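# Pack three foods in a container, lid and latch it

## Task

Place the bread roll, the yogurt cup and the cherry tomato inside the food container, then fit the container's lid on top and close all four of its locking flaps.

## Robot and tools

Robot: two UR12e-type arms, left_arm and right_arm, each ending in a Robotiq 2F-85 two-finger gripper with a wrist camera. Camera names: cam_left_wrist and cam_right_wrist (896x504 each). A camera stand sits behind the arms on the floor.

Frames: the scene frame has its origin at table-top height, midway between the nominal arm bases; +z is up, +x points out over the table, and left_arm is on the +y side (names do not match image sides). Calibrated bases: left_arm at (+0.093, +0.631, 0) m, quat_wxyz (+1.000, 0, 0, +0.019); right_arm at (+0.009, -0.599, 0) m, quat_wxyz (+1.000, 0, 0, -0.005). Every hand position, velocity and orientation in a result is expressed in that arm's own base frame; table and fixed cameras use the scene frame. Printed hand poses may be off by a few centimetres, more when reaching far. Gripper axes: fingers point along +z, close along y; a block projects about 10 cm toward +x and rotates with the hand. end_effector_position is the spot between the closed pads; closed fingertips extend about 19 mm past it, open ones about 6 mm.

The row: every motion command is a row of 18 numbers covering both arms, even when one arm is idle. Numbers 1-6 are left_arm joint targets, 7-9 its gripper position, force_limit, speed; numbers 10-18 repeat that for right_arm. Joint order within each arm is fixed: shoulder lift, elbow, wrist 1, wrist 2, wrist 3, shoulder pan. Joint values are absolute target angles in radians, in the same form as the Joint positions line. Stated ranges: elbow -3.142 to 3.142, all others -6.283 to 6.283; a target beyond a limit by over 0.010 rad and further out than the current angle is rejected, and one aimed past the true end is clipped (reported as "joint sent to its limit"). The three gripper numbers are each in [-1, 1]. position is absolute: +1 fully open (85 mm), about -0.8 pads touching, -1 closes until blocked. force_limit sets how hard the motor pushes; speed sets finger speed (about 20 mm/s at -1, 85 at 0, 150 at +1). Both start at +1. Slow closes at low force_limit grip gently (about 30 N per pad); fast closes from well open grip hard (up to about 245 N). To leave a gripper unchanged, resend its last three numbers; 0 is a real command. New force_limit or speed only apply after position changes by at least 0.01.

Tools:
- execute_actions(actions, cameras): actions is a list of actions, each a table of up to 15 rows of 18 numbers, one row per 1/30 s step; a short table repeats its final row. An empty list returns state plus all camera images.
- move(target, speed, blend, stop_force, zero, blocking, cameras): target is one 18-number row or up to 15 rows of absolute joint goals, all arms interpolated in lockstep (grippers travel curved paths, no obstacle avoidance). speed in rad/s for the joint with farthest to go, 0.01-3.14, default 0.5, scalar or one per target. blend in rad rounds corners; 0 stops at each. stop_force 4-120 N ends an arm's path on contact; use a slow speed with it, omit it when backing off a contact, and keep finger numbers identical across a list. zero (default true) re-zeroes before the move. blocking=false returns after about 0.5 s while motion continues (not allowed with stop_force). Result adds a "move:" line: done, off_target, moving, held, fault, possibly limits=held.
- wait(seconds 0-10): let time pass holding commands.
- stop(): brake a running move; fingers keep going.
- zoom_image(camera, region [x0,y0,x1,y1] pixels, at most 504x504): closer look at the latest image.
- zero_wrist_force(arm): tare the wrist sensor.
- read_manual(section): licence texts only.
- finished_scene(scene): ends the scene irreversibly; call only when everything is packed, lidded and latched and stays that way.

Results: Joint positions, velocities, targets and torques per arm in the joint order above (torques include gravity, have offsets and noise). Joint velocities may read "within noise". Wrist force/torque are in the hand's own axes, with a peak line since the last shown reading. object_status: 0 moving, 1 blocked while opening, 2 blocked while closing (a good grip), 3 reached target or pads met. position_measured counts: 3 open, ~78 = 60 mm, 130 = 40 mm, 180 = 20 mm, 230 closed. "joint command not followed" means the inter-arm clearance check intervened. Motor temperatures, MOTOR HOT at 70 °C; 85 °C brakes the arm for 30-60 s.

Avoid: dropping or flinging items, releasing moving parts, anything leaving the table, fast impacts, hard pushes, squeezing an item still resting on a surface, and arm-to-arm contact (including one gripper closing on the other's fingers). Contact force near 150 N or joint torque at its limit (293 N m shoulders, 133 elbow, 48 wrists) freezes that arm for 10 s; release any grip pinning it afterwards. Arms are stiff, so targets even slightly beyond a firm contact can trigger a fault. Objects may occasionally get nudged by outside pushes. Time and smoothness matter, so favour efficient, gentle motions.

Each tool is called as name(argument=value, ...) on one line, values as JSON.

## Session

Done. Scene 2.

execute_actions(actions=[])

Scene clock: 0.00 s.
left_arm: end_effector_position=(+0.6078, +0.1903, +0.3651) position_measured=3 object_status=3 end_effector_quat_wxyz=(+0.096, +0.605, -0.600, +0.514) | right_arm: end_effector_position=(+0.5985, +0.6031, +0.1390) position_measured=3 object_status=3 end_effector_quat_wxyz=(-0.411, +0.753, +0.449, +0.252)
Joint names: [shoulder lift, elbow, wrist 1, wrist 2, wrist 3, shoulder pan]
Joint positions: left_arm=[-1.548 2.185 -2.555 -2.639 -1.364 0.421] | right_arm=[-2.124 -2.087 0.351 2.19 3.155 3.942]
Joint velocities: within noise
Joint torques (N m): no reading
Motor temperatures (°C): left_arm=[26 30 33 34 37 27] | right_arm=[34 28 37 32 34 27]
Wrist force (N): no reading
Wrist torque (N m): no reading
Wrist force, peak (N): no reading
Joint targets: left_arm=[-1.548 2.185 -2.555 -2.639 -1.364 0.421] | right_arm=[-2.124 -2.087 0.351 2.190 3.155 3.942]
Tool commands: left_gripper/position=+1.0 left_gripper/force_limit=+1.0 left_gripper/speed=+1.0 right_gripper/position=+1.0 right_gripper/force_limit=+1.0 right_gripper/speed=+1.0

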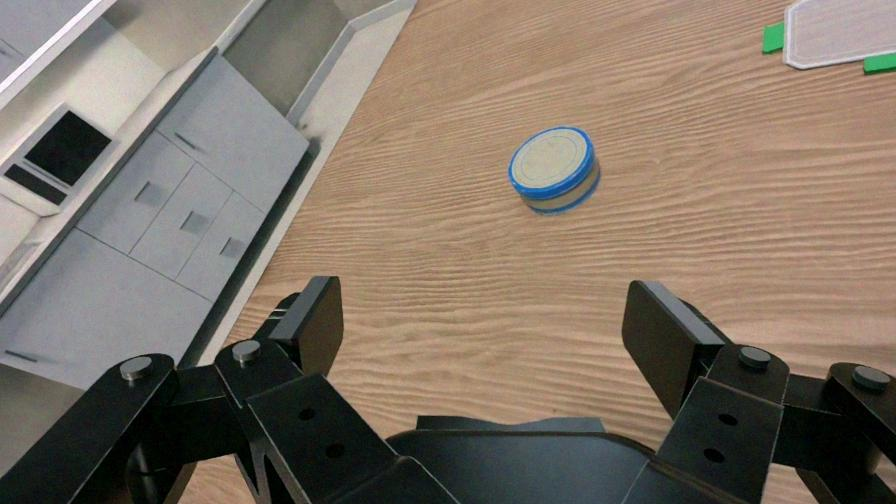

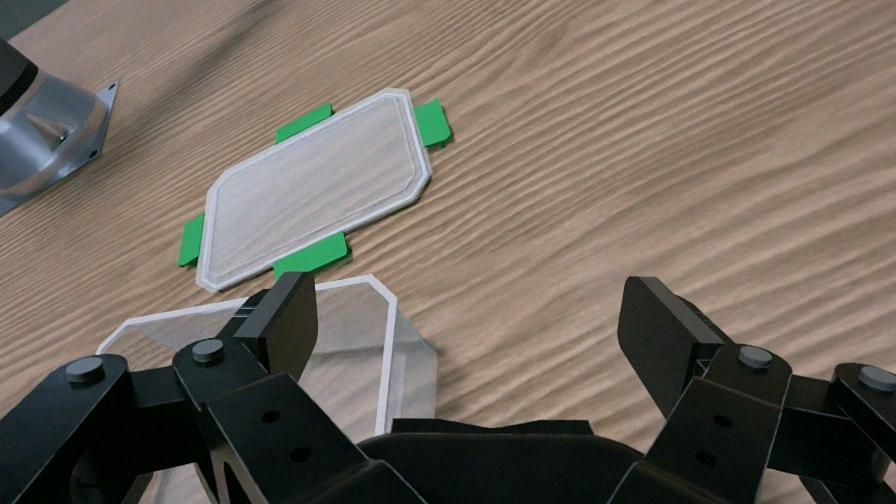

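move(target=[-1.958,1.983,-1.596,-1.571,2.36,-0.777,1,1,1,-1.338,-1.88,-1.494,1.571,-2.277,4.006,1,1,1], speed=0.9, cameras=["all"])

Scene clock: 6.93 s.
left_arm: end_effector_position=(+0.4500, -0.1983, +0.4498) position_measured=3 object_status=3 end_effector_quat_wxyz=(+0.000, +1.000, +0.002, +0.000) | right_arm: end_effector_position=(+0.4885, +0.3043, +0.4493) position_measured=3 object_status=3 end_effector_quat_wxyz=(+0.000, +1.000, +0.000, +0.000)
Joint names: [shoulder lift, elbow, wrist 1, wrist 2, wrist 3, shoulder pan]
Joint positions: left_arm=[-1.958 1.983 -1.596 -1.571 2.36 -0.777] | right_arm=[-1.338 -1.88 -1.494 1.571 -2.277 4.006]
Joint torques (N m): left_arm=[-25.32 -55.59 -0.13 3.54 3.13 -13.43] | right_arm=[44.41 62.26 1.25 -2.44 -2.31 19.64]
Wrist force (N): left_arm=[0.1 0.0 0.3] | right_arm=[-0.9 0.0 -0.1]
Wrist torque (N m): left_arm=[-0.10 0.31 0.16] | right_arm=[0.20 0.16 -0.14]
Wrist force, peak (N): left_arm=[0.5 0.6 -1.1] | right_arm=[-0.4 -0.6 1.9]
Joint targets: left_arm=[-1.958 1.983 -1.596 -1.571 2.360 -0.777] | right_arm=[-1.338 -1.880 -1.494 1.571 -2.277 4.006]
move: done

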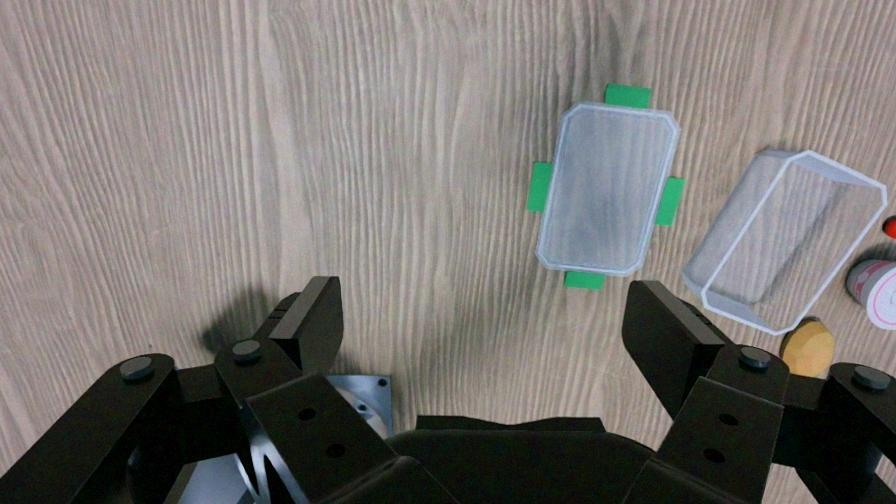

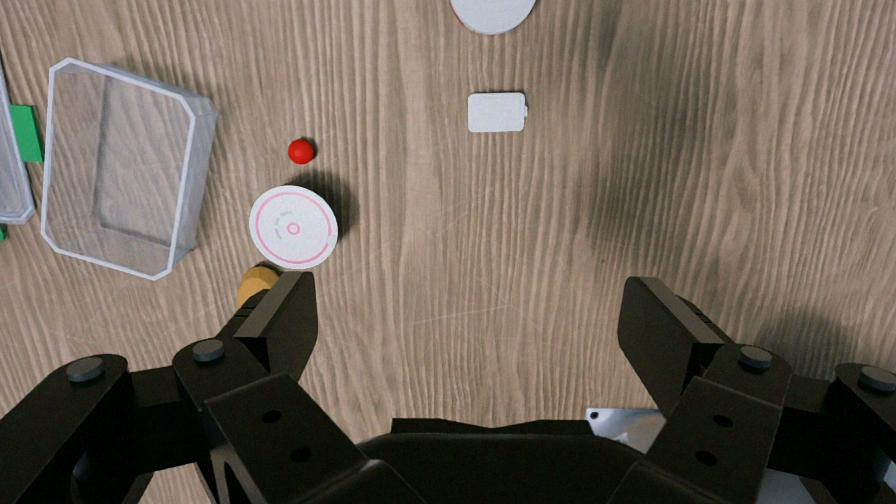

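move(target=[-1.958,1.983,-1.596,-1.571,2.36,-0.777,1,1,1,-1.6897,-1.5487,-1.474,1.5708,-2.0407,4.2425,1,1,1], speed=0.6, cameras=["cam_right_wrist"])

zoom_image(camera="cam_right_wrist", region=[300, 0, 804, 300])

Scene clock: 9.00 s.
left_arm: end_effector_position=(+0.4500, -0.1983, +0.4499) position_measured=3 object_status=3 end_effector_quat_wxyz=(+0.000, +1.000, +0.002, +0.000) | right_arm: end_effector_position=(+0.5001, +0.5999, +0.4500) position_measured=3 object_status=3 end_effector_quat_wxyz=(+0.000, +1.000, +0.000, +0.000)
Joint names: [shoulder lift, elbow, wrist 1, wrist 2, wrist 3, shoulder pan]
Joint positions: left_arm=[-1.958 1.983 -1.596 -1.571 2.36 -0.777] | right_arm=[-1.689 -1.549 -1.474 1.571 -2.041 4.242]
Joint torques (N m): left_arm=[-23.56 -55.28 -0.32 3.32 2.9 -14.57] | right_arm=[50.92 61.71 7.42 -1.7 2.2 20.15]
Wrist force (N): left_arm=[0.3 0.1 0.6] | right_arm=[-0.6 -0.9 -0.1]
Wrist torque (N m): left_arm=[-0.08 0.27 0.16] | right_arm=[0.03 0.13 -0.32]
Wrist force, peak (N): left_arm=[0.2 0.4 0.6] | right_arm=[-1.2 -5.6 0.5]
Joint targets: left_arm=[-1.958 1.983 -1.596 -1.571 2.360 -0.777] | right_arm=[-1.690 -1.549 -1.474 1.571 -2.041 4.242]
move: done
Images, in order (width x height): cam_right_wrist 896x504.

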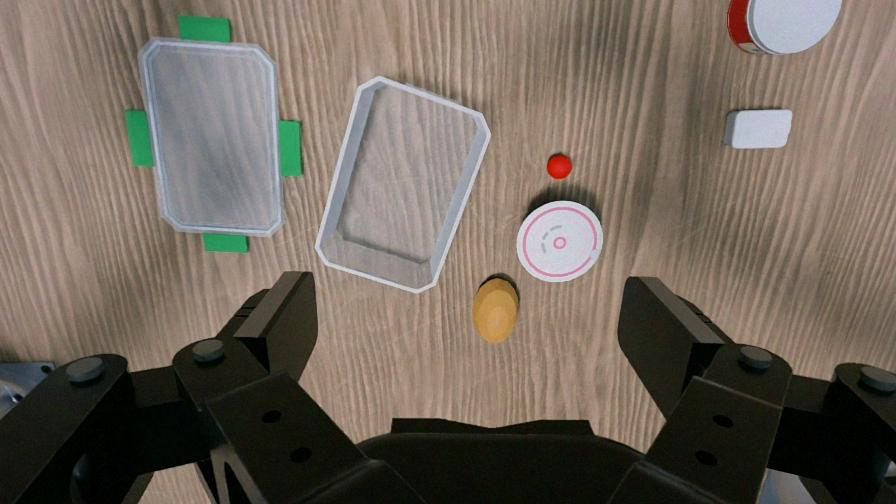

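Scaled by 1.000.

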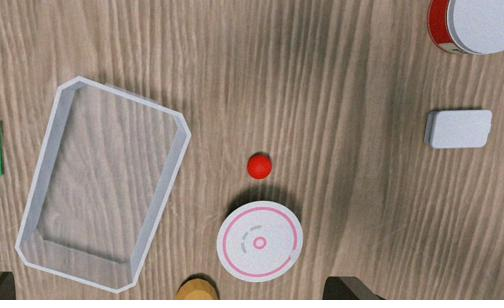

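move(target=[-1.958,1.983,-1.596,-1.571,2.36,-0.777,1,1,1,-1.6753,-2.2819,-1.1418,0.8691,-1.0077,4.7991,1,-0.7,-0.5], speed=0.7, cameras=["cam_right_wrist"])

Scene clock: 14.93 s.
left_arm: end_effector_position=(+0.4500, -0.1983, +0.4499) position_measured=3 object_status=3 end_effector_quat_wxyz=(+0.000, +1.000, +0.002, +0.000) | right_arm: end_effector_position=(+0.3141, +0.5141, +0.1279) position_measured=3 object_status=3 end_effector_quat_wxyz=(+0.063, +0.911, -0.153, +0.377)
Joint names: [shoulder lift, elbow, wrist 1, wrist 2, wrist 3, shoulder pan]
Joint positions: left_arm=[-1.958 1.983 -1.596 -1.571 2.36 -0.777] | right_arm=[-1.675 -2.282 -1.142 0.869 -1.008 4.799]
Joint torques (N m): left_arm=[-25.08 -56.1 0.01 3.43 2.62 -15.21] | right_arm=[58.11 26.73 6.22 -4.28 1.72 20.47]
Wrist force (N): left_arm=[0.2 0.2 0.2] | right_arm=[-0.6 -0.3 1.0]
Wrist torque (N m): left_arm=[-0.07 0.29 0.16] | right_arm=[0.04 -0.02 -0.11]
Wrist force, peak (N): left_arm=[-0.2 0.2 0.9] | right_arm=[-2.4 1.3 1.2]
Joint targets: left_arm=[-1.958 1.983 -1.596 -1.571 2.360 -0.777] | right_arm=[-1.675 -2.282 -1.142 0.869 -1.008 4.799]
move: done
Images, in order (width x height): cam_right_wrist 896x504.

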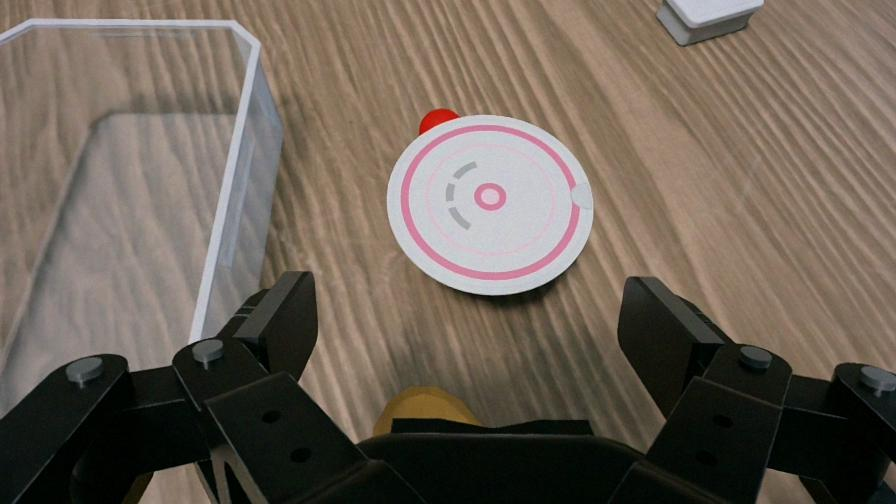

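execute_actions(actions=[], cameras=["cam_right_wrist"])

Scene clock: 16.30 s.
left_arm: end_effector_position=(+0.4500, -0.1983, +0.4499) position_measured=3 object_status=3 end_effector_quat_wxyz=(+0.000, +1.000, +0.002, +0.000) | right_arm: end_effector_position=(+0.3141, +0.5140, +0.1279) position_measured=3 object_status=3 end_effector_quat_wxyz=(+0.063, +0.911, -0.153, +0.377)
Joint names: [shoulder lift, elbow, wrist 1, wrist 2, wrist 3, shoulder pan]
Joint positions: left_arm=[-1.958 1.983 -1.596 -1.571 2.36 -0.777] | right_arm=[-1.675 -2.282 -1.142 0.869 -1.008 4.799]
Joint velocities: within noise
Joint torques (N m): left_arm=[-22.76 -55.77 -0.54 3.27 3.02 -18.45] | right_arm=[52.3 26.56 6.54 -4 2.29 18.71]
Motor temperatures (°C): left_arm=[26 30 33 34 37 27] | right_arm=[34 28 37 32 34 27]
Wrist force (N): left_arm=[0.3 0.2 0.4] | right_arm=[-0.3 0.6 0.8]
Wrist torque (N m): left_arm=[-0.07 0.28 0.16] | right_arm=[0.19 -0.06 -0.11]
Wrist force, peak (N): left_arm=[0.1 -0.1 0.7] | right_arm=[-0.5 0.2 1.2]
Joint targets: left_arm=[-1.958 1.983 -1.596 -1.571 2.360 -0.777] | right_arm=[-1.675 -2.282 -1.142 0.869 -1.008 4.799]
Tool commands: left_gripper/position=+1.0 left_gripper/force_limit=+1.0 left_gripper/speed=+1.0 right_gripper/position=+1.0 right_gripper/force_limit=-0.7 right_gripper/speed=-0.5
Images, in order (width x height): cam_right_wrist 896x504.

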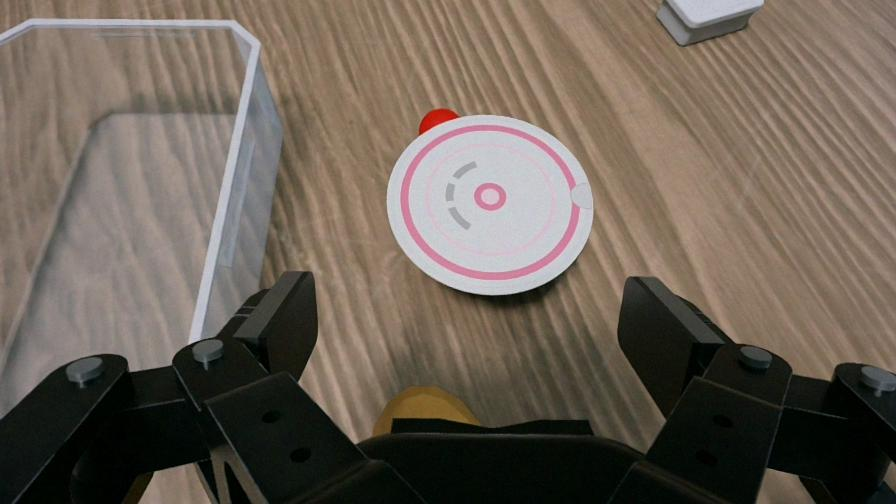

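move(target=[-1.958,1.983,-1.596,-1.571,2.36,-0.777,1,1,1,-1.7241,-2.3298,-1.0311,0.8626,-1.0294,4.7815,1,-0.7,-0.5], cameras=["cam_right_wrist"])

Scene clock: 19.27 s.
left_arm: end_effector_position=(+0.4500, -0.1983, +0.4499) position_measured=3 object_status=3 end_effector_quat_wxyz=(+0.000, +1.000, +0.002, +0.000) | right_arm: end_effector_position=(+0.3251, +0.5001, +0.0897) position_measured=3 object_status=3 end_effector_quat_wxyz=(+0.063, +0.911, -0.153, +0.377)
Joint names: [shoulder lift, elbow, wrist 1, wrist 2, wrist 3, shoulder pan]
Joint positions: left_arm=[-1.958 1.983 -1.596 -1.571 2.36 -0.777] | right_arm=[-1.724 -2.33 -1.031 0.863 -1.029 4.782]
Joint torques (N m): left_arm=[-24.01 -56.18 -0.54 3.3 2.61 -16.01] | right_arm=[39.05 21.34 5.9 -3.68 -2.63 -14.82]
Wrist force (N): left_arm=[0.1 0.0 0.3] | right_arm=[-0.3 -0.6 0.6]
Wrist torque (N m): left_arm=[-0.09 0.30 0.16] | right_arm=[-0.04 -0.08 -0.05]
Wrist force, peak (N): left_arm=[0.2 0.1 0.7] | right_arm=[-0.8 -0.5 1.9]
Joint targets: left_arm=[-1.958 1.983 -1.596 -1.571 2.360 -0.777] | right_arm=[-1.724 -2.330 -1.031 0.863 -1.029 4.782]
move: done
Images, in order (width x height): cam_right_wrist 896x504.

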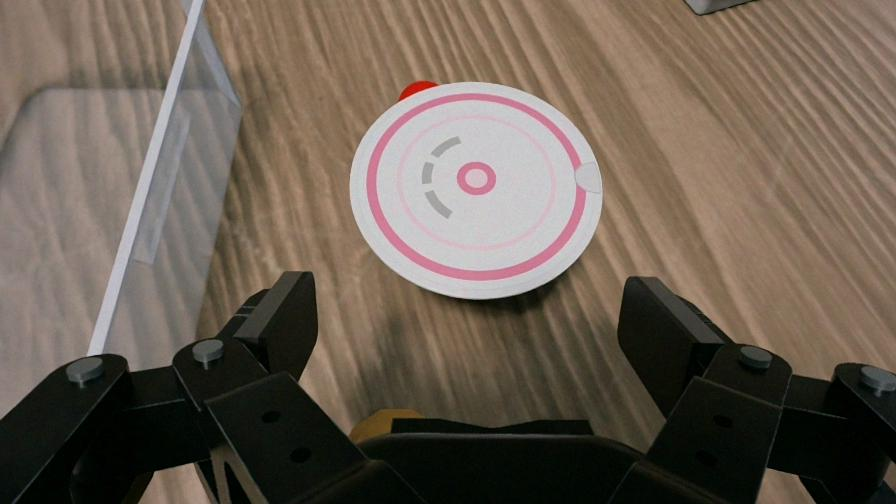

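move(target=[[-1.958,1.983,-1.596,-1.571,2.36,-0.777,1,1,1,-1.6753,-2.2819,-1.1418,0.8691,-1.0077,4.7991,1,-0.7,-0.5],[-1.958,1.983,-1.596,-1.571,2.36,-0.777,1,1,1,-1.4810,-2.1272,-1.1042,1.5708,-2.074,4.2092,1,-0.7,-0.5]], blend=[0.1,0], speed=0.8, cameras=["cam_right_wrist"])

move(target=[-1.958,1.983,-1.596,-1.571,2.36,-0.777,1,1,1,-1.6331,-1.9774,-1.1019,1.5708,-1.9881,4.2951,1,-0.7,-0.5], cameras=["cam_right_wrist"])

Scene clock: 22.03 s.
left_arm: end_effector_position=(+0.4500, -0.1983, +0.4499) position_measured=3 object_status=3 end_effector_quat_wxyz=(+0.000, +1.000, +0.002, +0.000) | right_arm: end_effector_position=(+0.4300, +0.4201, +0.2499) position_measured=3 object_status=3 end_effector_quat_wxyz=(+0.000, +1.000, +0.000, +0.000)
Joint names: [shoulder lift, elbow, wrist 1, wrist 2, wrist 3, shoulder pan]
Joint positions: left_arm=[-1.958 1.983 -1.596 -1.571 2.36 -0.777] | right_arm=[-1.481 -2.127 -1.104 1.571 -2.074 4.209]
Joint torques (N m): left_arm=[-24.79 -55.37 -0.46 3.37 2.89 -14.83] | right_arm=[50.89 56.48 7.99 1.78 -2.3 -13.71]
Wrist force (N): left_arm=[0.1 0.2 0.6] | right_arm=[-0.4 -0.4 0.3]
Wrist torque (N m): left_arm=[-0.07 0.31 0.16] | right_arm=[0.08 0.11 -0.22]
Wrist force, peak (N): left_arm=[-0.1 0.4 0.8] | right_arm=[-1.4 0.0 3.0]
Joint targets: left_arm=[-1.958 1.983 -1.596 -1.571 2.360 -0.777] | right_arm=[-1.481 -2.127 -1.104 1.571 -2.074 4.209]
move: done; blend cut to 0.0554 rad at target 1
Images, in order (width x height): cam_right_wrist 896x504.

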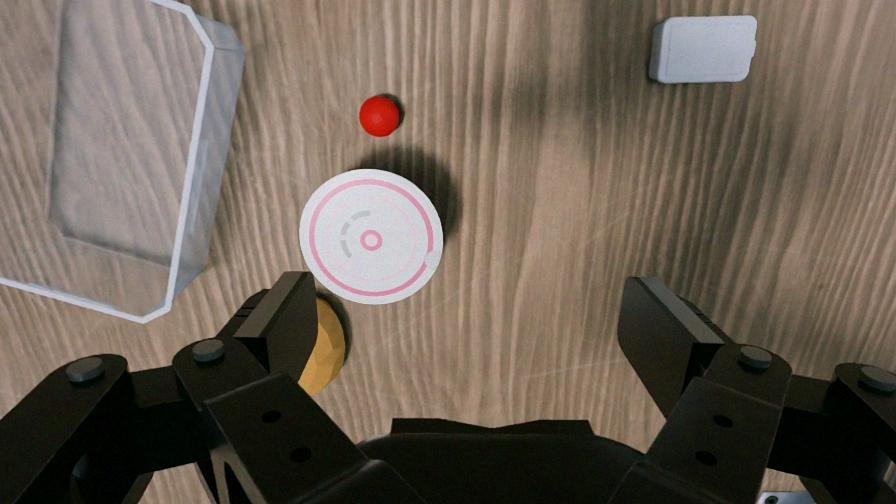

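Scene clock: 22.97 s.
left_arm: end_effector_position=(+0.4500, -0.1983, +0.4499) position_measured=3 object_status=3 end_effector_quat_wxyz=(+0.000, +1.000, +0.002, +0.000) | right_arm: end_effector_position=(+0.4299, +0.5398, +0.2500) position_measured=3 object_status=3 end_effector_quat_wxyz=(+0.000, +1.000, +0.000, +0.000)
Joint names: [shoulder lift, elbow, wrist 1, wrist 2, wrist 3, shoulder pan]
Joint positions: left_arm=[-1.958 1.983 -1.596 -1.571 2.36 -0.777] | right_arm=[-1.633 -1.978 -1.102 1.571 -1.988 4.295]
Joint torques (N m): left_arm=[-20.88 -55.83 -0.46 3.14 2.37 -13.61] | right_arm=[43.21 57.89 7.41 1.08 1.97 16.43]
Wrist force (N): left_arm=[0.1 0.0 0.3] | right_arm=[-0.6 -0.7 -0.1]
Wrist torque (N m): left_arm=[-0.10 0.31 0.16] | right_arm=[0.04 0.13 -0.33]
Wrist force, peak (N): left_arm=[0.2 0.3 0.7] | right_arm=[-0.8 -3.2 -0.1]
Joint targets: left_arm=[-1.958 1.983 -1.596 -1.571 2.360 -0.777] | right_arm=[-1.633 -1.977 -1.102 1.571 -1.988 4.295]
move: done
Images, in order (width x height): cam_right_wrist 896x504.

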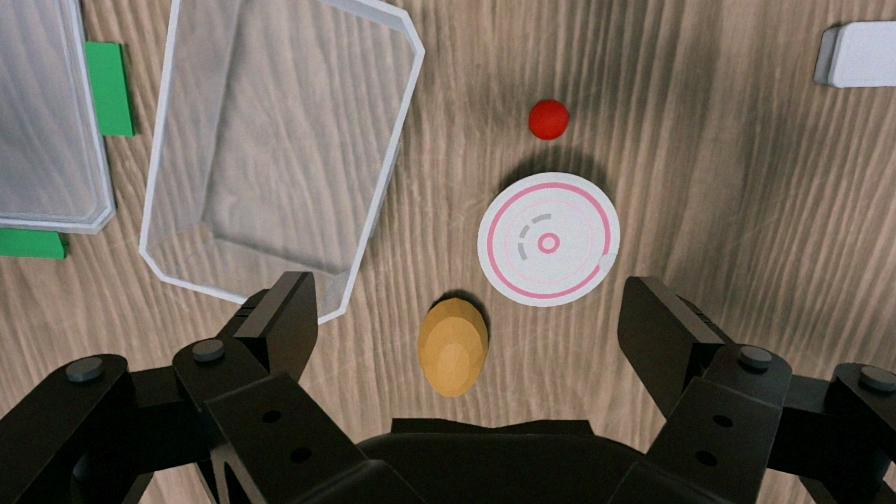

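move(target=[[-1.958,1.983,-1.596,-1.571,2.36,-0.777,1,1,1,-1.6789,-2.3019,-1.1070,0.8637,-1.0253,4.7848,1,-0.7,-0.5],[-1.958,1.983,-1.596,-1.571,2.36,-0.777,1,1,1,-1.7959,-2.3406,-0.9513,0.8637,-1.0253,4.7848,1,-0.7,-0.5]], cameras=["cam_right_wrist"])

Scene clock: 27.70 s.
left_arm: end_effector_position=(+0.4500, -0.1983, +0.4499) position_measured=3 object_status=3 end_effector_quat_wxyz=(+0.000, +1.000, +0.002, +0.000) | right_arm: end_effector_position=(+0.3229, +0.5051, +0.0539) position_measured=3 object_status=3 end_effector_quat_wxyz=(+0.063, +0.911, -0.153, +0.377)
Joint names: [shoulder lift, elbow, wrist 1, wrist 2, wrist 3, shoulder pan]
Joint positions: left_arm=[-1.958 1.983 -1.596 -1.571 2.36 -0.777] | right_arm=[-1.796 -2.341 -0.951 0.864 -1.025 4.785]
Joint torques (N m): left_arm=[-22.64 -55.52 -0.15 3.56 2.37 -15.16] | right_arm=[39.57 19.59 6.22 -3.89 2.22 13.8]
Wrist force (N): left_arm=[0.1 0.2 0.5] | right_arm=[0.0 -0.3 0.9]
Wrist torque (N m): left_arm=[-0.07 0.30 0.16] | right_arm=[0.07 -0.11 -0.14]
Wrist force, peak (N): left_arm=[-0.2 -0.6 0.7] | right_arm=[-1.6 -0.5 2.3]
Joint targets: left_arm=[-1.958 1.983 -1.596 -1.571 2.360 -0.777] | right_arm=[-1.796 -2.341 -0.951 0.864 -1.025 4.785]
move: done
Images, in order (width x height): cam_right_wrist 896x504.

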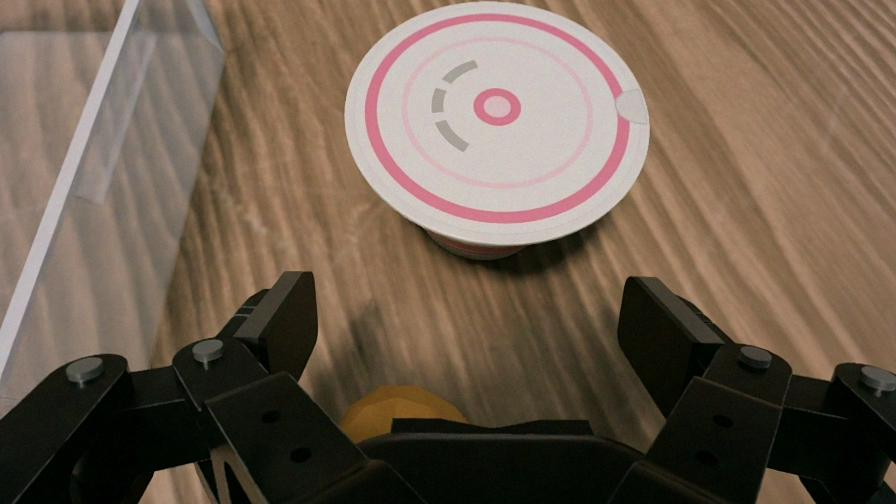

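move(target=[-1.958,1.983,-1.596,-1.571,2.36,-0.777,1,1,1,-1.8403,-2.3727,-0.7768,0.8265,-1.1724,4.6686,1,-0.7,-0.5], speed=0.12, stop_force=5, cameras=["cam_right_wrist"])

Scene clock: 30.50 s.
left_arm: end_effector_position=(+0.4500, -0.1983, +0.4499) position_measured=3 object_status=3 end_effector_quat_wxyz=(+0.000, +1.000, +0.002, +0.000) | right_arm: end_effector_position=(+0.3878, +0.4784, +0.0358) position_measured=3 object_status=3 end_effector_quat_wxyz=(+0.063, +0.911, -0.153, +0.377)
Joint names: [shoulder lift, elbow, wrist 1, wrist 2, wrist 3, shoulder pan]
Joint positions: left_arm=[-1.958 1.983 -1.596 -1.571 2.36 -0.777] | right_arm=[-1.84 -2.373 -0.777 0.826 -1.172 4.669]
Joint torques (N m): left_arm=[-23.15 -56.46 -0.43 3.06 2.52 -15.69] | right_arm=[42.65 16.48 6.89 -3.78 -2.01 -11.75]
Wrist force (N): left_arm=[0.4 0.2 0.3] | right_arm=[-1.0 0.3 1.0]
Wrist torque (N m): left_arm=[-0.07 0.25 0.15] | right_arm=[0.21 0.04 -0.02]
Wrist force, peak (N): left_arm=[0.3 0.2 0.7] | right_arm=[-0.2 0.6 1.7]
Joint targets: left_arm=[-1.958 1.983 -1.596 -1.571 2.360 -0.777] | right_arm=[-1.840 -2.373 -0.777 0.827 -1.172 4.669]
move: done
Images, in order (width x height): cam_right_wrist 896x504.

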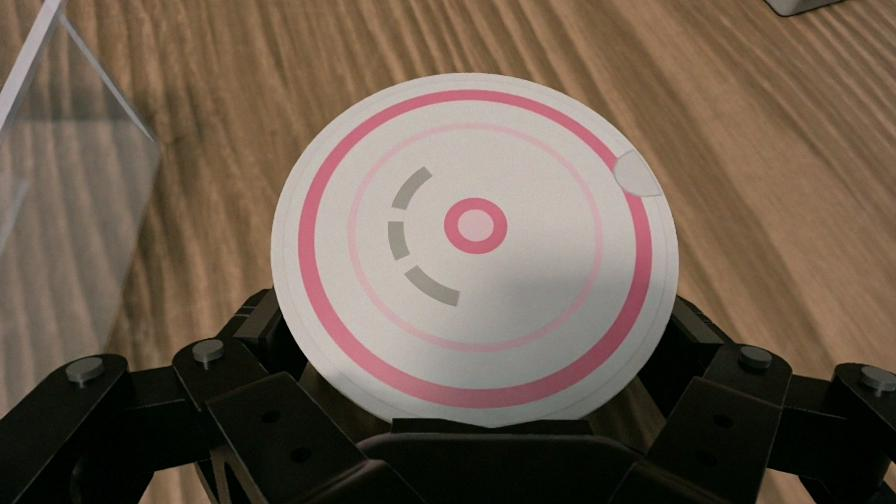

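execute_actions(actions=[[[-1.958,1.983,-1.596,-1.571,2.36,-0.777,1,1,1,-1.8403,-2.3727,-0.7768,0.8265,-1.1724,4.6686,-1,-0.9,-0.9]],[[-1.958,1.983,-1.596,-1.571,2.36,-0.777,1,1,1,-1.8403,-2.3727,-0.7768,0.8265,-1.1724,4.6686,-1,-0.9,-0.9]],[[-1.958,1.983,-1.596,-1.571,2.36,-0.777,1,1,1,-1.8403,-2.3727,-0.7768,0.8265,-1.1724,4.6686,-1,-0.9,-0.9]]], cameras=["cam_right_wrist"])

Scene clock: 34.20 s.
left_arm: end_effector_position=(+0.4500, -0.1983, +0.4499) position_measured=3 object_status=3 end_effector_quat_wxyz=(+0.000, +1.000, +0.002, +0.000) | right_arm: end_effector_position=(+0.3878, +0.4784, +0.0358) position_measured=230 object_status=3 end_effector_quat_wxyz=(+0.063, +0.911, -0.153, +0.377)
Joint names: [shoulder lift, elbow, wrist 1, wrist 2, wrist 3, shoulder pan]
Joint positions: left_arm=[-1.958 1.983 -1.596 -1.571 2.36 -0.777] | right_arm=[-1.84 -2.373 -0.777 0.826 -1.172 4.669]
Joint torques (N m): left_arm=[-20.57 -56.08 -0.13 3.12 2.56 -14.23] | right_arm=[50.53 22.08 4.57 -2.54 -2.11 -5.86]
Wrist force (N): left_arm=[-0.3 -0.1 0.3] | right_arm=[-0.2 0.3 0.7]
Wrist torque (N m): left_arm=[-0.12 0.37 0.16] | right_arm=[0.19 -0.14 -0.02]
Wrist force, peak (N): left_arm=[-0.1 0.1 0.8] | right_arm=[-1.2 -0.1 2.0]
Joint targets: left_arm=[-1.958 1.983 -1.596 -1.571 2.360 -0.777] | right_arm=[-1.840 -2.373 -0.777 0.827 -1.172 4.669]
Images, in order (width x height): cam_right_wrist 896x504.

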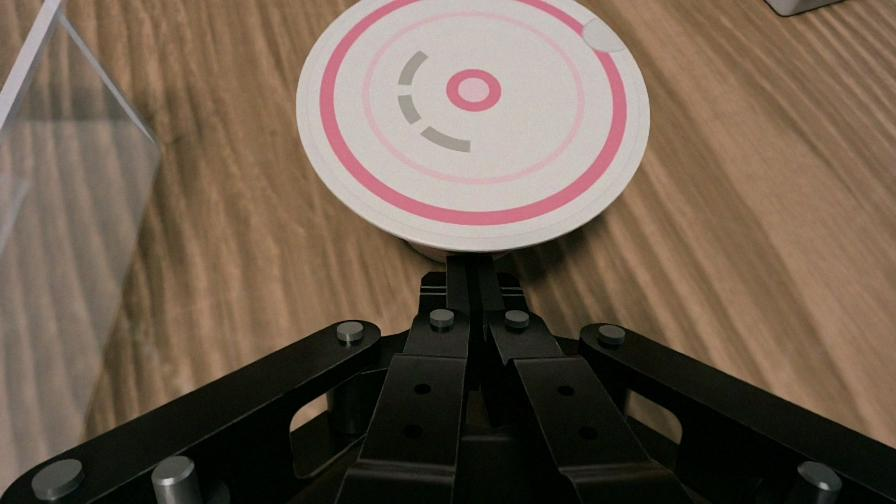

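execute_actions(actions=[[[-1.958,1.983,-1.596,-1.571,2.36,-0.777,1,1,1,-1.8403,-2.3727,-0.7768,0.8265,-1.1724,4.6686,1,-0.7,-0.5]],[[-1.958,1.983,-1.596,-1.571,2.36,-0.777,1,1,1,-1.8403,-2.3727,-0.7768,0.8265,-1.1724,4.6686,1,-0.7,-0.5]]], cameras=["cam_right_wrist"])

Scene clock: 36.33 s.
left_arm: end_effector_position=(+0.4500, -0.1983, +0.4499) position_measured=3 object_status=3 end_effector_quat_wxyz=(+0.000, +1.000, +0.002, +0.000) | right_arm: end_effector_position=(+0.3878, +0.4784, +0.0358) position_measured=3 object_status=3 end_effector_quat_wxyz=(+0.063, +0.911, -0.153, +0.377)
Joint names: [shoulder lift, elbow, wrist 1, wrist 2, wrist 3, shoulder pan]
Joint positions: left_arm=[-1.958 1.983 -1.596 -1.571 2.36 -0.777] | right_arm=[-1.84 -2.373 -0.777 0.826 -1.172 4.669]
Joint torques (N m): left_arm=[-22.46 -56.07 -0.29 3.27 2.55 -15.16] | right_arm=[52.99 24.22 2.94 -1.97 -1.83 3.59]
Wrist force (N): left_arm=[0.2 0.4 0.4] | right_arm=[-0.4 0.4 1.1]
Wrist torque (N m): left_arm=[-0.03 0.29 0.16] | right_arm=[0.18 -0.02 -0.02]
Wrist force, peak (N): left_arm=[-0.3 0.4 0.6] | right_arm=[-0.2 0.0 2.0]
Joint targets: left_arm=[-1.958 1.983 -1.596 -1.571 2.360 -0.777] | right_arm=[-1.840 -2.373 -0.777 0.827 -1.172 4.669]
Images, in order (width x height): cam_right_wrist 896x504.

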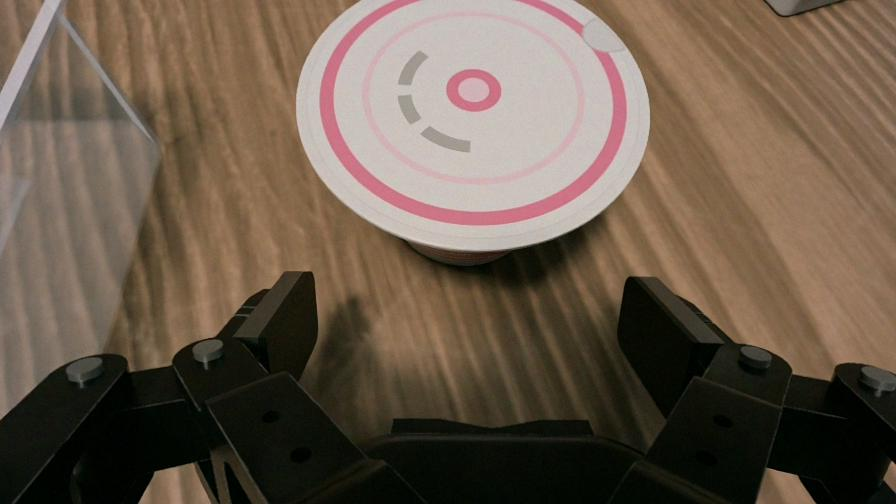

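move(target=[-1.958,1.983,-1.596,-1.571,2.36,-0.777,1,1,1,-1.8765,-2.3756,-0.6477,0.8038,-1.3039,4.5703,1,-0.7,-0.5], speed=0.12, stop_force=5, cameras=["cam_right_wrist"])

Scene clock: 41.93 s.
left_arm: end_effector_position=(+0.4500, -0.1983, +0.4499) position_measured=3 object_status=3 end_effector_quat_wxyz=(+0.000, +1.000, +0.002, +0.000) | right_arm: end_effector_position=(+0.4408, +0.4602, +0.0298) position_measured=3 object_status=3 end_effector_quat_wxyz=(+0.063, +0.911, -0.153, +0.377)
Joint names: [shoulder lift, elbow, wrist 1, wrist 2, wrist 3, shoulder pan]
Joint positions: left_arm=[-1.958 1.983 -1.596 -1.571 2.36 -0.777] | right_arm=[-1.876 -2.376 -0.648 0.804 -1.304 4.57]
Joint torques (N m): left_arm=[-19.92 -56.46 -0.68 3.26 2.74 -16.53] | right_arm=[42.74 15.14 7.35 -4.5 -2.77 -13.88]
Wrist force (N): left_arm=[0.3 0.0 0.3] | right_arm=[-0.9 0.7 0.5]
Wrist torque (N m): left_arm=[-0.10 0.28 0.16] | right_arm=[0.27 0.00 0.01]
Wrist force, peak (N): left_arm=[0.3 0.5 0.7] | right_arm=[0.1 0.6 2.0]
Joint targets: left_arm=[-1.958 1.983 -1.596 -1.571 2.360 -0.777] | right_arm=[-1.877 -2.376 -0.648 0.804 -1.304 4.570]
move: done
Images, in order (width x height): cam_right_wrist 896x504.

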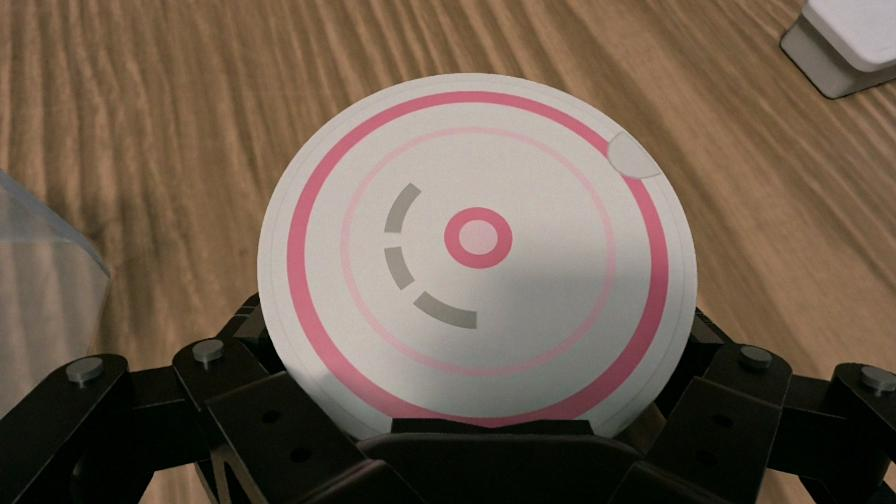

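move(target=[-1.958,1.983,-1.596,-1.571,2.36,-0.777,1,1,1,-1.8703,-2.3737,-0.6487,0.8024,-1.3138,4.5630,1,-0.7,-0.5], speed=0.1, stop_force=5, cameras=["cam_right_wrist"])

execute_actions(actions=[[[-1.958,1.983,-1.596,-1.571,2.36,-0.777,1,1,1,-1.8703,-2.3737,-0.6487,0.8024,-1.3138,4.5630,-0.2,-0.9,-0.9]],[[-1.958,1.983,-1.596,-1.571,2.36,-0.777,1,1,1,-1.8703,-2.3737,-0.6487,0.8024,-1.3138,4.5630,-0.2,-0.9,-0.9]]], cameras=["cam_right_wrist"])

Scene clock: 43.80 s.
left_arm: end_effector_position=(+0.4500, -0.1983, +0.4499) position_measured=3 object_status=3 end_effector_quat_wxyz=(+0.000, +1.000, +0.002, +0.000) | right_arm: end_effector_position=(+0.4447, +0.4590, +0.0338) position_measured=3 object_status=3 end_effector_quat_wxyz=(+0.063, +0.911, -0.153, +0.377)
Joint names: [shoulder lift, elbow, wrist 1, wrist 2, wrist 3, shoulder pan]
Joint positions: left_arm=[-1.958 1.983 -1.596 -1.571 2.36 -0.777] | right_arm=[-1.87 -2.374 -0.649 0.802 -1.314 4.563]
Joint torques (N m): left_arm=[-22.93 -55.17 -0.77 3.13 2.07 -13.96] | right_arm=[66.66 36.31 1.17 -4.39 -2.41 -13.48]
Wrist force (N): left_arm=[0.2 -0.3 0.6] | right_arm=[-1.1 0.5 1.3]
Wrist torque (N m): left_arm=[-0.15 0.29 0.16] | right_arm=[0.25 -0.05 0.01]
Wrist force, peak (N): left_arm=[0.3 0.0 0.7] | right_arm=[-1.2 0.1 2.1]
Joint targets: left_arm=[-1.958 1.983 -1.596 -1.571 2.360 -0.777] | right_arm=[-1.870 -2.374 -0.649 0.802 -1.314 4.563]
move: done
Images, in order (width x height): cam_right_wrist 896x504.

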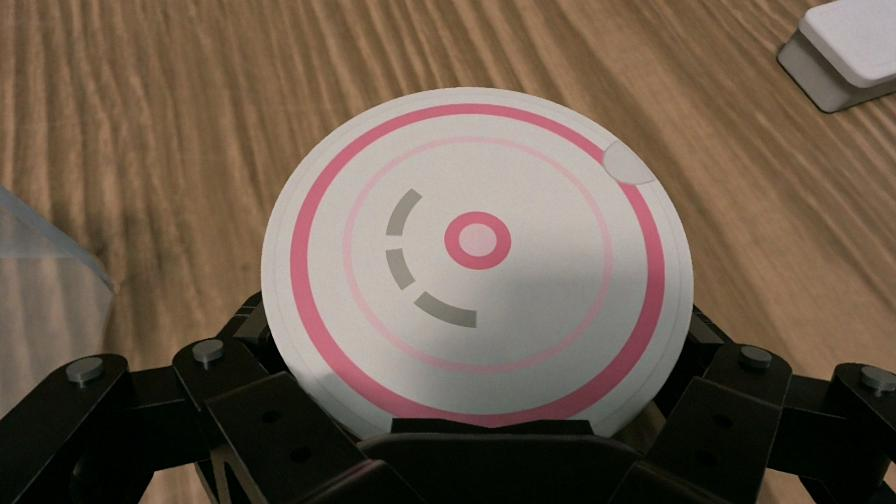

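Scene clock: 45.00 s.
left_arm: end_effector_position=(+0.4500, -0.1983, +0.4499) position_measured=3 object_status=3 end_effector_quat_wxyz=(+0.000, +1.000, +0.002, +0.000) | right_arm: end_effector_position=(+0.4448, +0.4590, +0.0338) position_measured=32 object_status=2 end_effector_quat_wxyz=(+0.063, +0.911, -0.153, +0.377)
Joint names: [shoulder lift, elbow, wrist 1, wrist 2, wrist 3, shoulder pan]
Joint positions: left_arm=[-1.958 1.983 -1.596 -1.571 2.36 -0.777] | right_arm=[-1.87 -2.374 -0.649 0.802 -1.314 4.563]
Joint torques (N m): left_arm=[-22.41 -55.9 -0.46 2.91 2.46 -16.5] | right_arm=[59.65 31.95 2.6 -2.73 -1.97 -12]
Wrist force (N): left_arm=[0.3 0.4 0.4] | right_arm=[-0.4 0.1 0.4]
Wrist torque (N m): left_arm=[-0.03 0.27 0.16] | right_arm=[0.18 -0.10 0.01]
Wrist force, peak (N): left_arm=[0.4 0.0 0.6] | right_arm=[-1.5 0.3 2.0]
Joint targets: left_arm=[-1.958 1.983 -1.596 -1.571 2.360 -0.777] | right_arm=[-1.870 -2.374 -0.649 0.802 -1.314 4.563]
Images, in order (width x height): cam_right_wrist 896x504.

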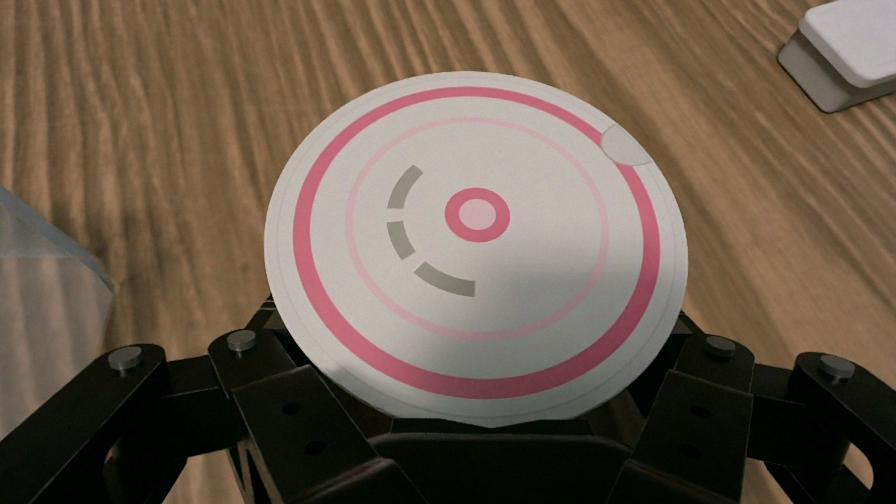

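execute_actions(actions=[[[-1.958,1.983,-1.596,-1.571,2.36,-0.777,1,1,1,-1.8703,-2.3737,-0.6487,0.8024,-1.3138,4.5630,1,-0.7,-0.5]]])

move(target=[-1.958,1.983,-1.596,-1.571,2.36,-0.777,1,1,1,-1.9189,-2.3721,-0.7228,0.6440,-1.2003,4.5986,1,-0.7,-0.5], speed=0.08, stop_force=6, cameras=["cam_right_wrist"])

Scene clock: 46.47 s.
left_arm: end_effector_position=(+0.4500, -0.1983, +0.4499) position_measured=3 object_status=3 end_effector_quat_wxyz=(+0.000, +1.000, +0.002, +0.000) | right_arm: end_effector_position=(+0.4447, +0.4590, +0.0338) position_measured=3 object_status=3 end_effector_quat_wxyz=(+0.063, +0.911, -0.153, +0.377)
Joint names: [shoulder lift, elbow, wrist 1, wrist 2, wrist 3, shoulder pan]
Joint positions: left_arm=[-1.958 1.983 -1.596 -1.571 2.36 -0.777] | right_arm=[-1.87 -2.374 -0.649 0.802 -1.314 4.563]
Joint torques (N m): left_arm=[-22.12 -56.01 -0.4 3 2.28 -14.56] | right_arm=[57.52 27.83 4.66 -1.81 -1.87 -5.14]
Wrist force (N): left_arm=[0.1 -0.1 0.2] | right_arm=[-1.5 0.5 0.9]
Wrist torque (N m): left_arm=[-0.12 0.31 0.16] | right_arm=[0.26 0.04 0.01]
Wrist force, peak (N): left_arm=[0.2 0.4 0.7] | right_arm=[-1.1 0.4 1.7]
Joint targets: left_arm=[-1.958 1.983 -1.596 -1.571 2.360 -0.777] | right_arm=[-1.870 -2.374 -0.649 0.802 -1.314 4.563]

Scene clock: 49.23 s.
left_arm: end_effector_position=(+0.4500, -0.1983, +0.4499) position_measured=3 object_status=3 end_effector_quat_wxyz=(+0.000, +1.000, +0.002, +0.000) | right_arm: end_effector_position=(+0.4561, +0.4578, +0.0367) position_measured=3 object_status=3 end_effector_quat_wxyz=(+0.077, +0.875, -0.147, +0.455)
Joint names: [shoulder lift, elbow, wrist 1, wrist 2, wrist 3, shoulder pan]
Joint positions: left_arm=[-1.958 1.983 -1.596 -1.571 2.36 -0.777] | right_arm=[-1.919 -2.372 -0.723 0.644 -1.2 4.599]
Joint torques (N m): left_arm=[-21.65 -55.42 -0.51 2.98 2.53 -14.41] | right_arm=[42.93 32.55 0.79 -4.42 1.65 18.84]
Wrist force (N): left_arm=[0.0 -0.1 0.5] | right_arm=[-0.8 0.8 1.3]
Wrist torque (N m): left_arm=[-0.11 0.32 0.16] | right_arm=[0.23 -0.17 -0.05]
Wrist force, peak (N): left_arm=[0.1 0.4 0.7] | right_arm=[-1.6 0.3 1.3]
Joint targets: left_arm=[-1.958 1.983 -1.596 -1.571 2.360 -0.777] | right_arm=[-1.919 -2.372 -0.723 0.644 -1.200 4.599]
move: done
Images, in order (width x height): cam_right_wrist 896x504.

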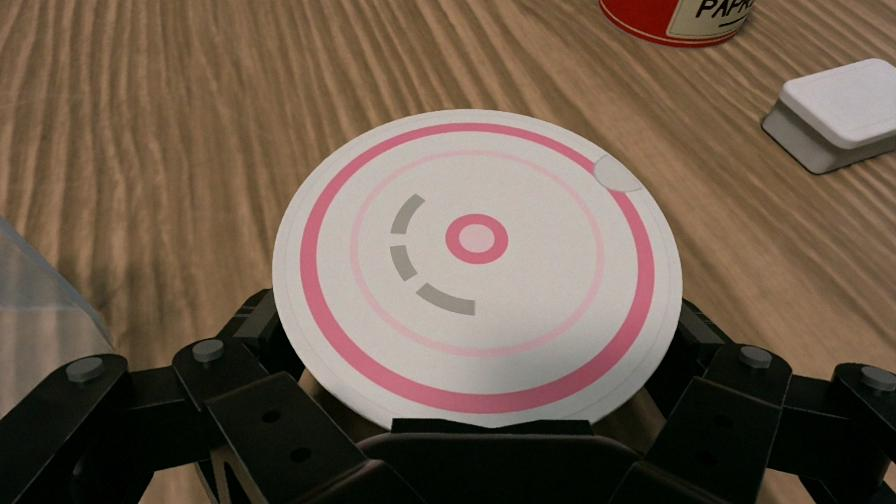

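execute_actions(actions=[[[-1.958,1.983,-1.596,-1.571,2.36,-0.777,1,1,1,-1.9189,-2.3721,-0.7228,0.6440,-1.2003,4.5986,-1,-0.8,-0.9]]], cameras=["cam_right_wrist"])

Scene clock: 50.03 s.
left_arm: end_effector_position=(+0.4500, -0.1983, +0.4499) position_measured=3 object_status=3 end_effector_quat_wxyz=(+0.000, +1.000, +0.002, +0.000) | right_arm: end_effector_position=(+0.4561, +0.4578, +0.0367) position_measured=17 object_status=2 end_effector_quat_wxyz=(+0.077, +0.875, -0.147, +0.455)
Joint names: [shoulder lift, elbow, wrist 1, wrist 2, wrist 3, shoulder pan]
Joint positions: left_arm=[-1.958 1.983 -1.596 -1.571 2.36 -0.777] | right_arm=[-1.919 -2.372 -0.723 0.644 -1.2 4.599]
Joint torques (N m): left_arm=[-21.72 -55.05 -0.34 2.89 1.93 -16.04] | right_arm=[45.77 30.39 1.18 -3.06 1.68 18.39]
Wrist force (N): left_arm=[0.4 -0.1 0.4] | right_arm=[0.6 0.3 -0.3]
Wrist torque (N m): left_arm=[-0.10 0.26 0.16] | right_arm=[0.19 -0.07 -0.04]
Wrist force, peak (N): left_arm=[0.6 0.0 0.5] | right_arm=[1.8 0.4 -1.3]
Joint targets: left_arm=[-1.958 1.983 -1.596 -1.571 2.360 -0.777] | right_arm=[-1.919 -2.372 -0.723 0.644 -1.200 4.599]
Images, in order (width x height): cam_right_wrist 896x504.

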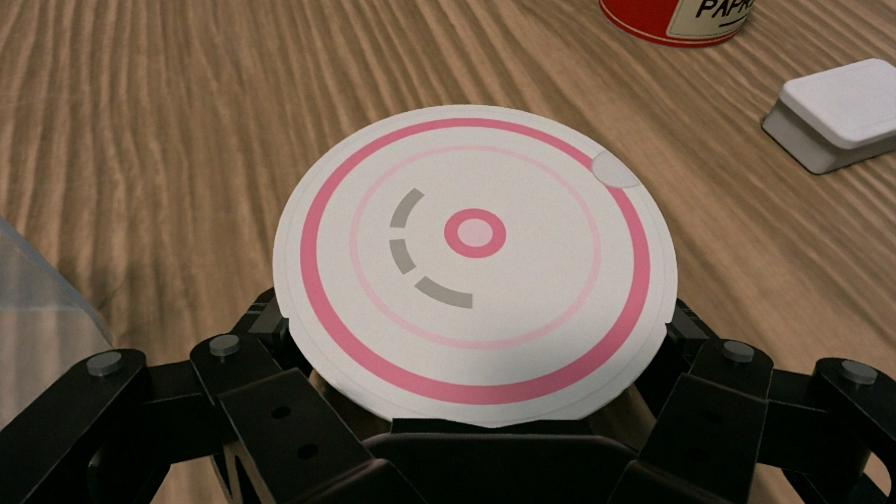

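move(target=[-1.958,1.983,-1.596,-1.571,2.36,-0.777,1,1,1,-1.8551,-2.3635,-0.7952,0.6440,-1.2003,4.5986,-1,-0.8,-0.9], speed=0.06, cameras=["cam_right_wrist"])

Scene clock: 51.87 s.
left_arm: end_effector_position=(+0.4500, -0.1983, +0.4499) position_measured=3 object_status=3 end_effector_quat_wxyz=(+0.000, +1.000, +0.002, +0.000) | right_arm: end_effector_position=(+0.4561, +0.4578, +0.0671) position_measured=17 object_status=2 end_effector_quat_wxyz=(+0.077, +0.875, -0.147, +0.455)
Joint names: [shoulder lift, elbow, wrist 1, wrist 2, wrist 3, shoulder pan]
Joint positions: left_arm=[-1.958 1.983 -1.596 -1.571 2.36 -0.777] | right_arm=[-1.855 -2.364 -0.795 0.644 -1.2 4.599]
Joint torques (N m): left_arm=[-21.81 -55.35 -0.23 2.89 2.11 -15.31] | right_arm=[63.62 36.29 0.84 -1.36 1.83 15.14]
Wrist force (N): left_arm=[0.0 -0.1 0.5] | right_arm=[-1.8 0.3 2.9]
Wrist torque (N m): left_arm=[-0.11 0.32 0.16] | right_arm=[0.12 -0.06 -0.12]
Wrist force, peak (N): left_arm=[0.2 0.1 0.7] | right_arm=[-1.8 0.3 2.9]
Joint targets: left_arm=[-1.958 1.983 -1.596 -1.571 2.360 -0.777] | right_arm=[-1.855 -2.364 -0.795 0.644 -1.200 4.599]
move: done
Images, in order (width x height): cam_right_wrist 896x504.

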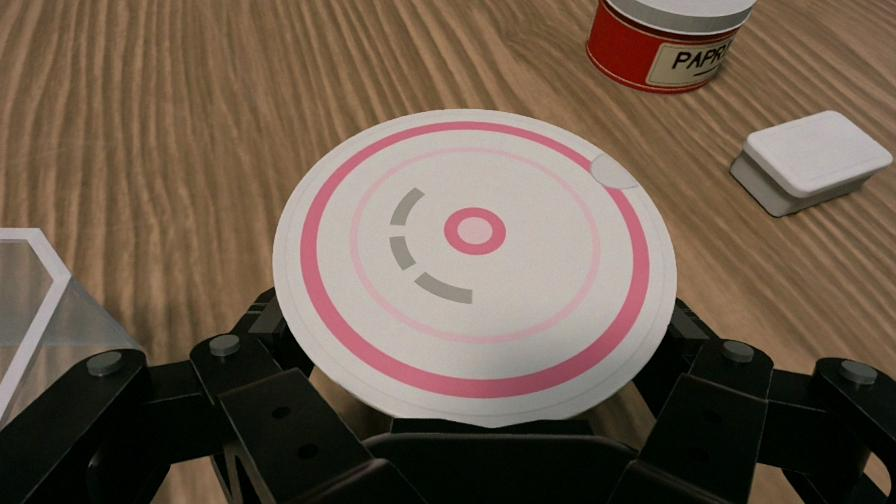

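move(target=[[-1.958,1.983,-1.596,-1.571,2.36,-0.777,1,1,1,-1.5888,-2.2676,-1.1574,0.6440,-1.2003,4.5986,-1,-0.8,-0.9],[-1.958,1.983,-1.596,-1.571,2.36,-0.777,1,1,1,-1.7834,-2.0874,-0.3722,1.6138,-3.2263,4.2843,-1,-0.8,-0.9]], speed=0.5, blend=[0.1,0], cameras=["cam_left_wrist","cam_right_wrist"])

Scene clock: 59.47 s.
left_arm: end_effector_position=(+0.4500, -0.1983, +0.4499) position_measured=3 object_status=3 end_effector_quat_wxyz=(+0.000, +1.000, +0.002, +0.000) | right_arm: end_effector_position=(+0.4756, +0.6521, +0.2000) position_measured=17 object_status=2 end_effector_quat_wxyz=(-0.135, +0.792, +0.564, +0.190)
Joint names: [shoulder lift, elbow, wrist 1, wrist 2, wrist 3, shoulder pan]
Joint positions: left_arm=[-1.958 1.983 -1.596 -1.571 2.36 -0.777] | right_arm=[-1.783 -2.087 -0.372 1.614 -3.226 4.284]
Joint torques (N m): left_arm=[-20.65 -54.94 -0.75 3.11 2.54 -15.05] | right_arm=[51.13 51.63 8.99 1.86 -2.29 -15.62]
Wrist force (N): left_arm=[0.2 0.2 0.4] | right_arm=[-0.7 -0.4 1.5]
Wrist torque (N m): left_arm=[-0.06 0.29 0.16] | right_arm=[0.07 0.00 -0.05]
Wrist force, peak (N): left_arm=[0.1 0.1 0.8] | right_arm=[-3.3 0.5 4.0]
Joint targets: left_arm=[-1.958 1.983 -1.596 -1.571 2.360 -0.777] | right_arm=[-1.783 -2.087 -0.372 1.614 -3.226 4.284]
move: done

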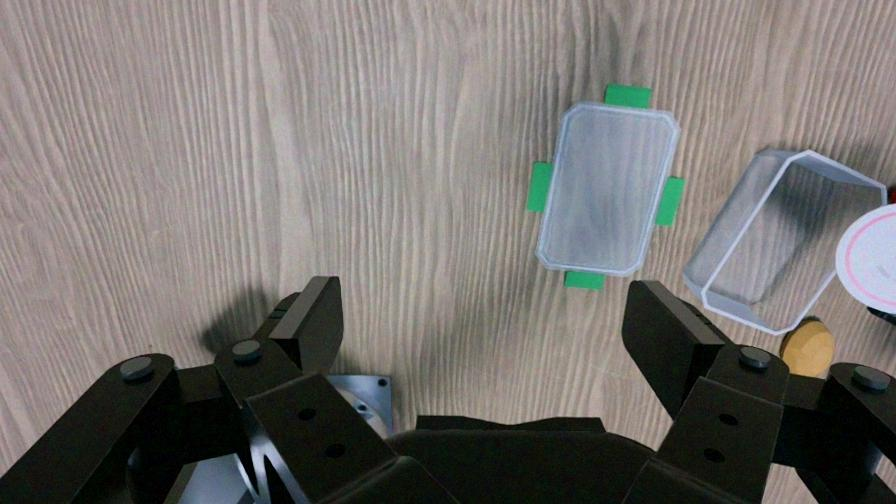

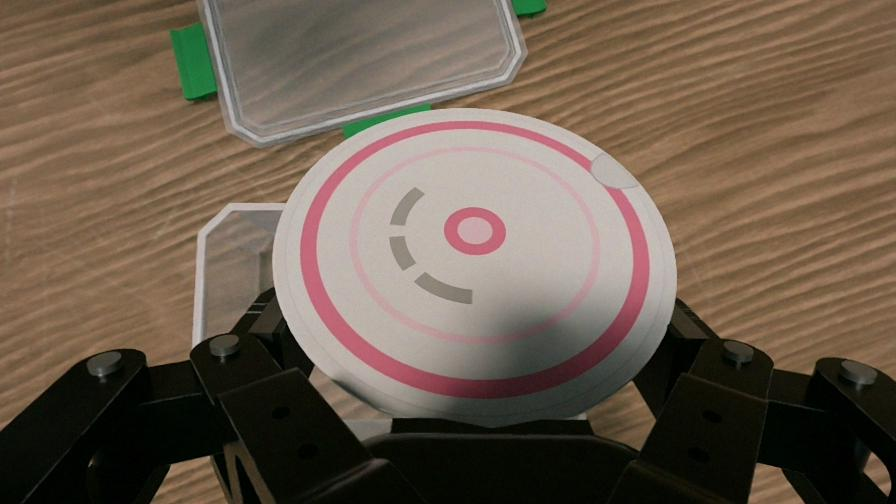

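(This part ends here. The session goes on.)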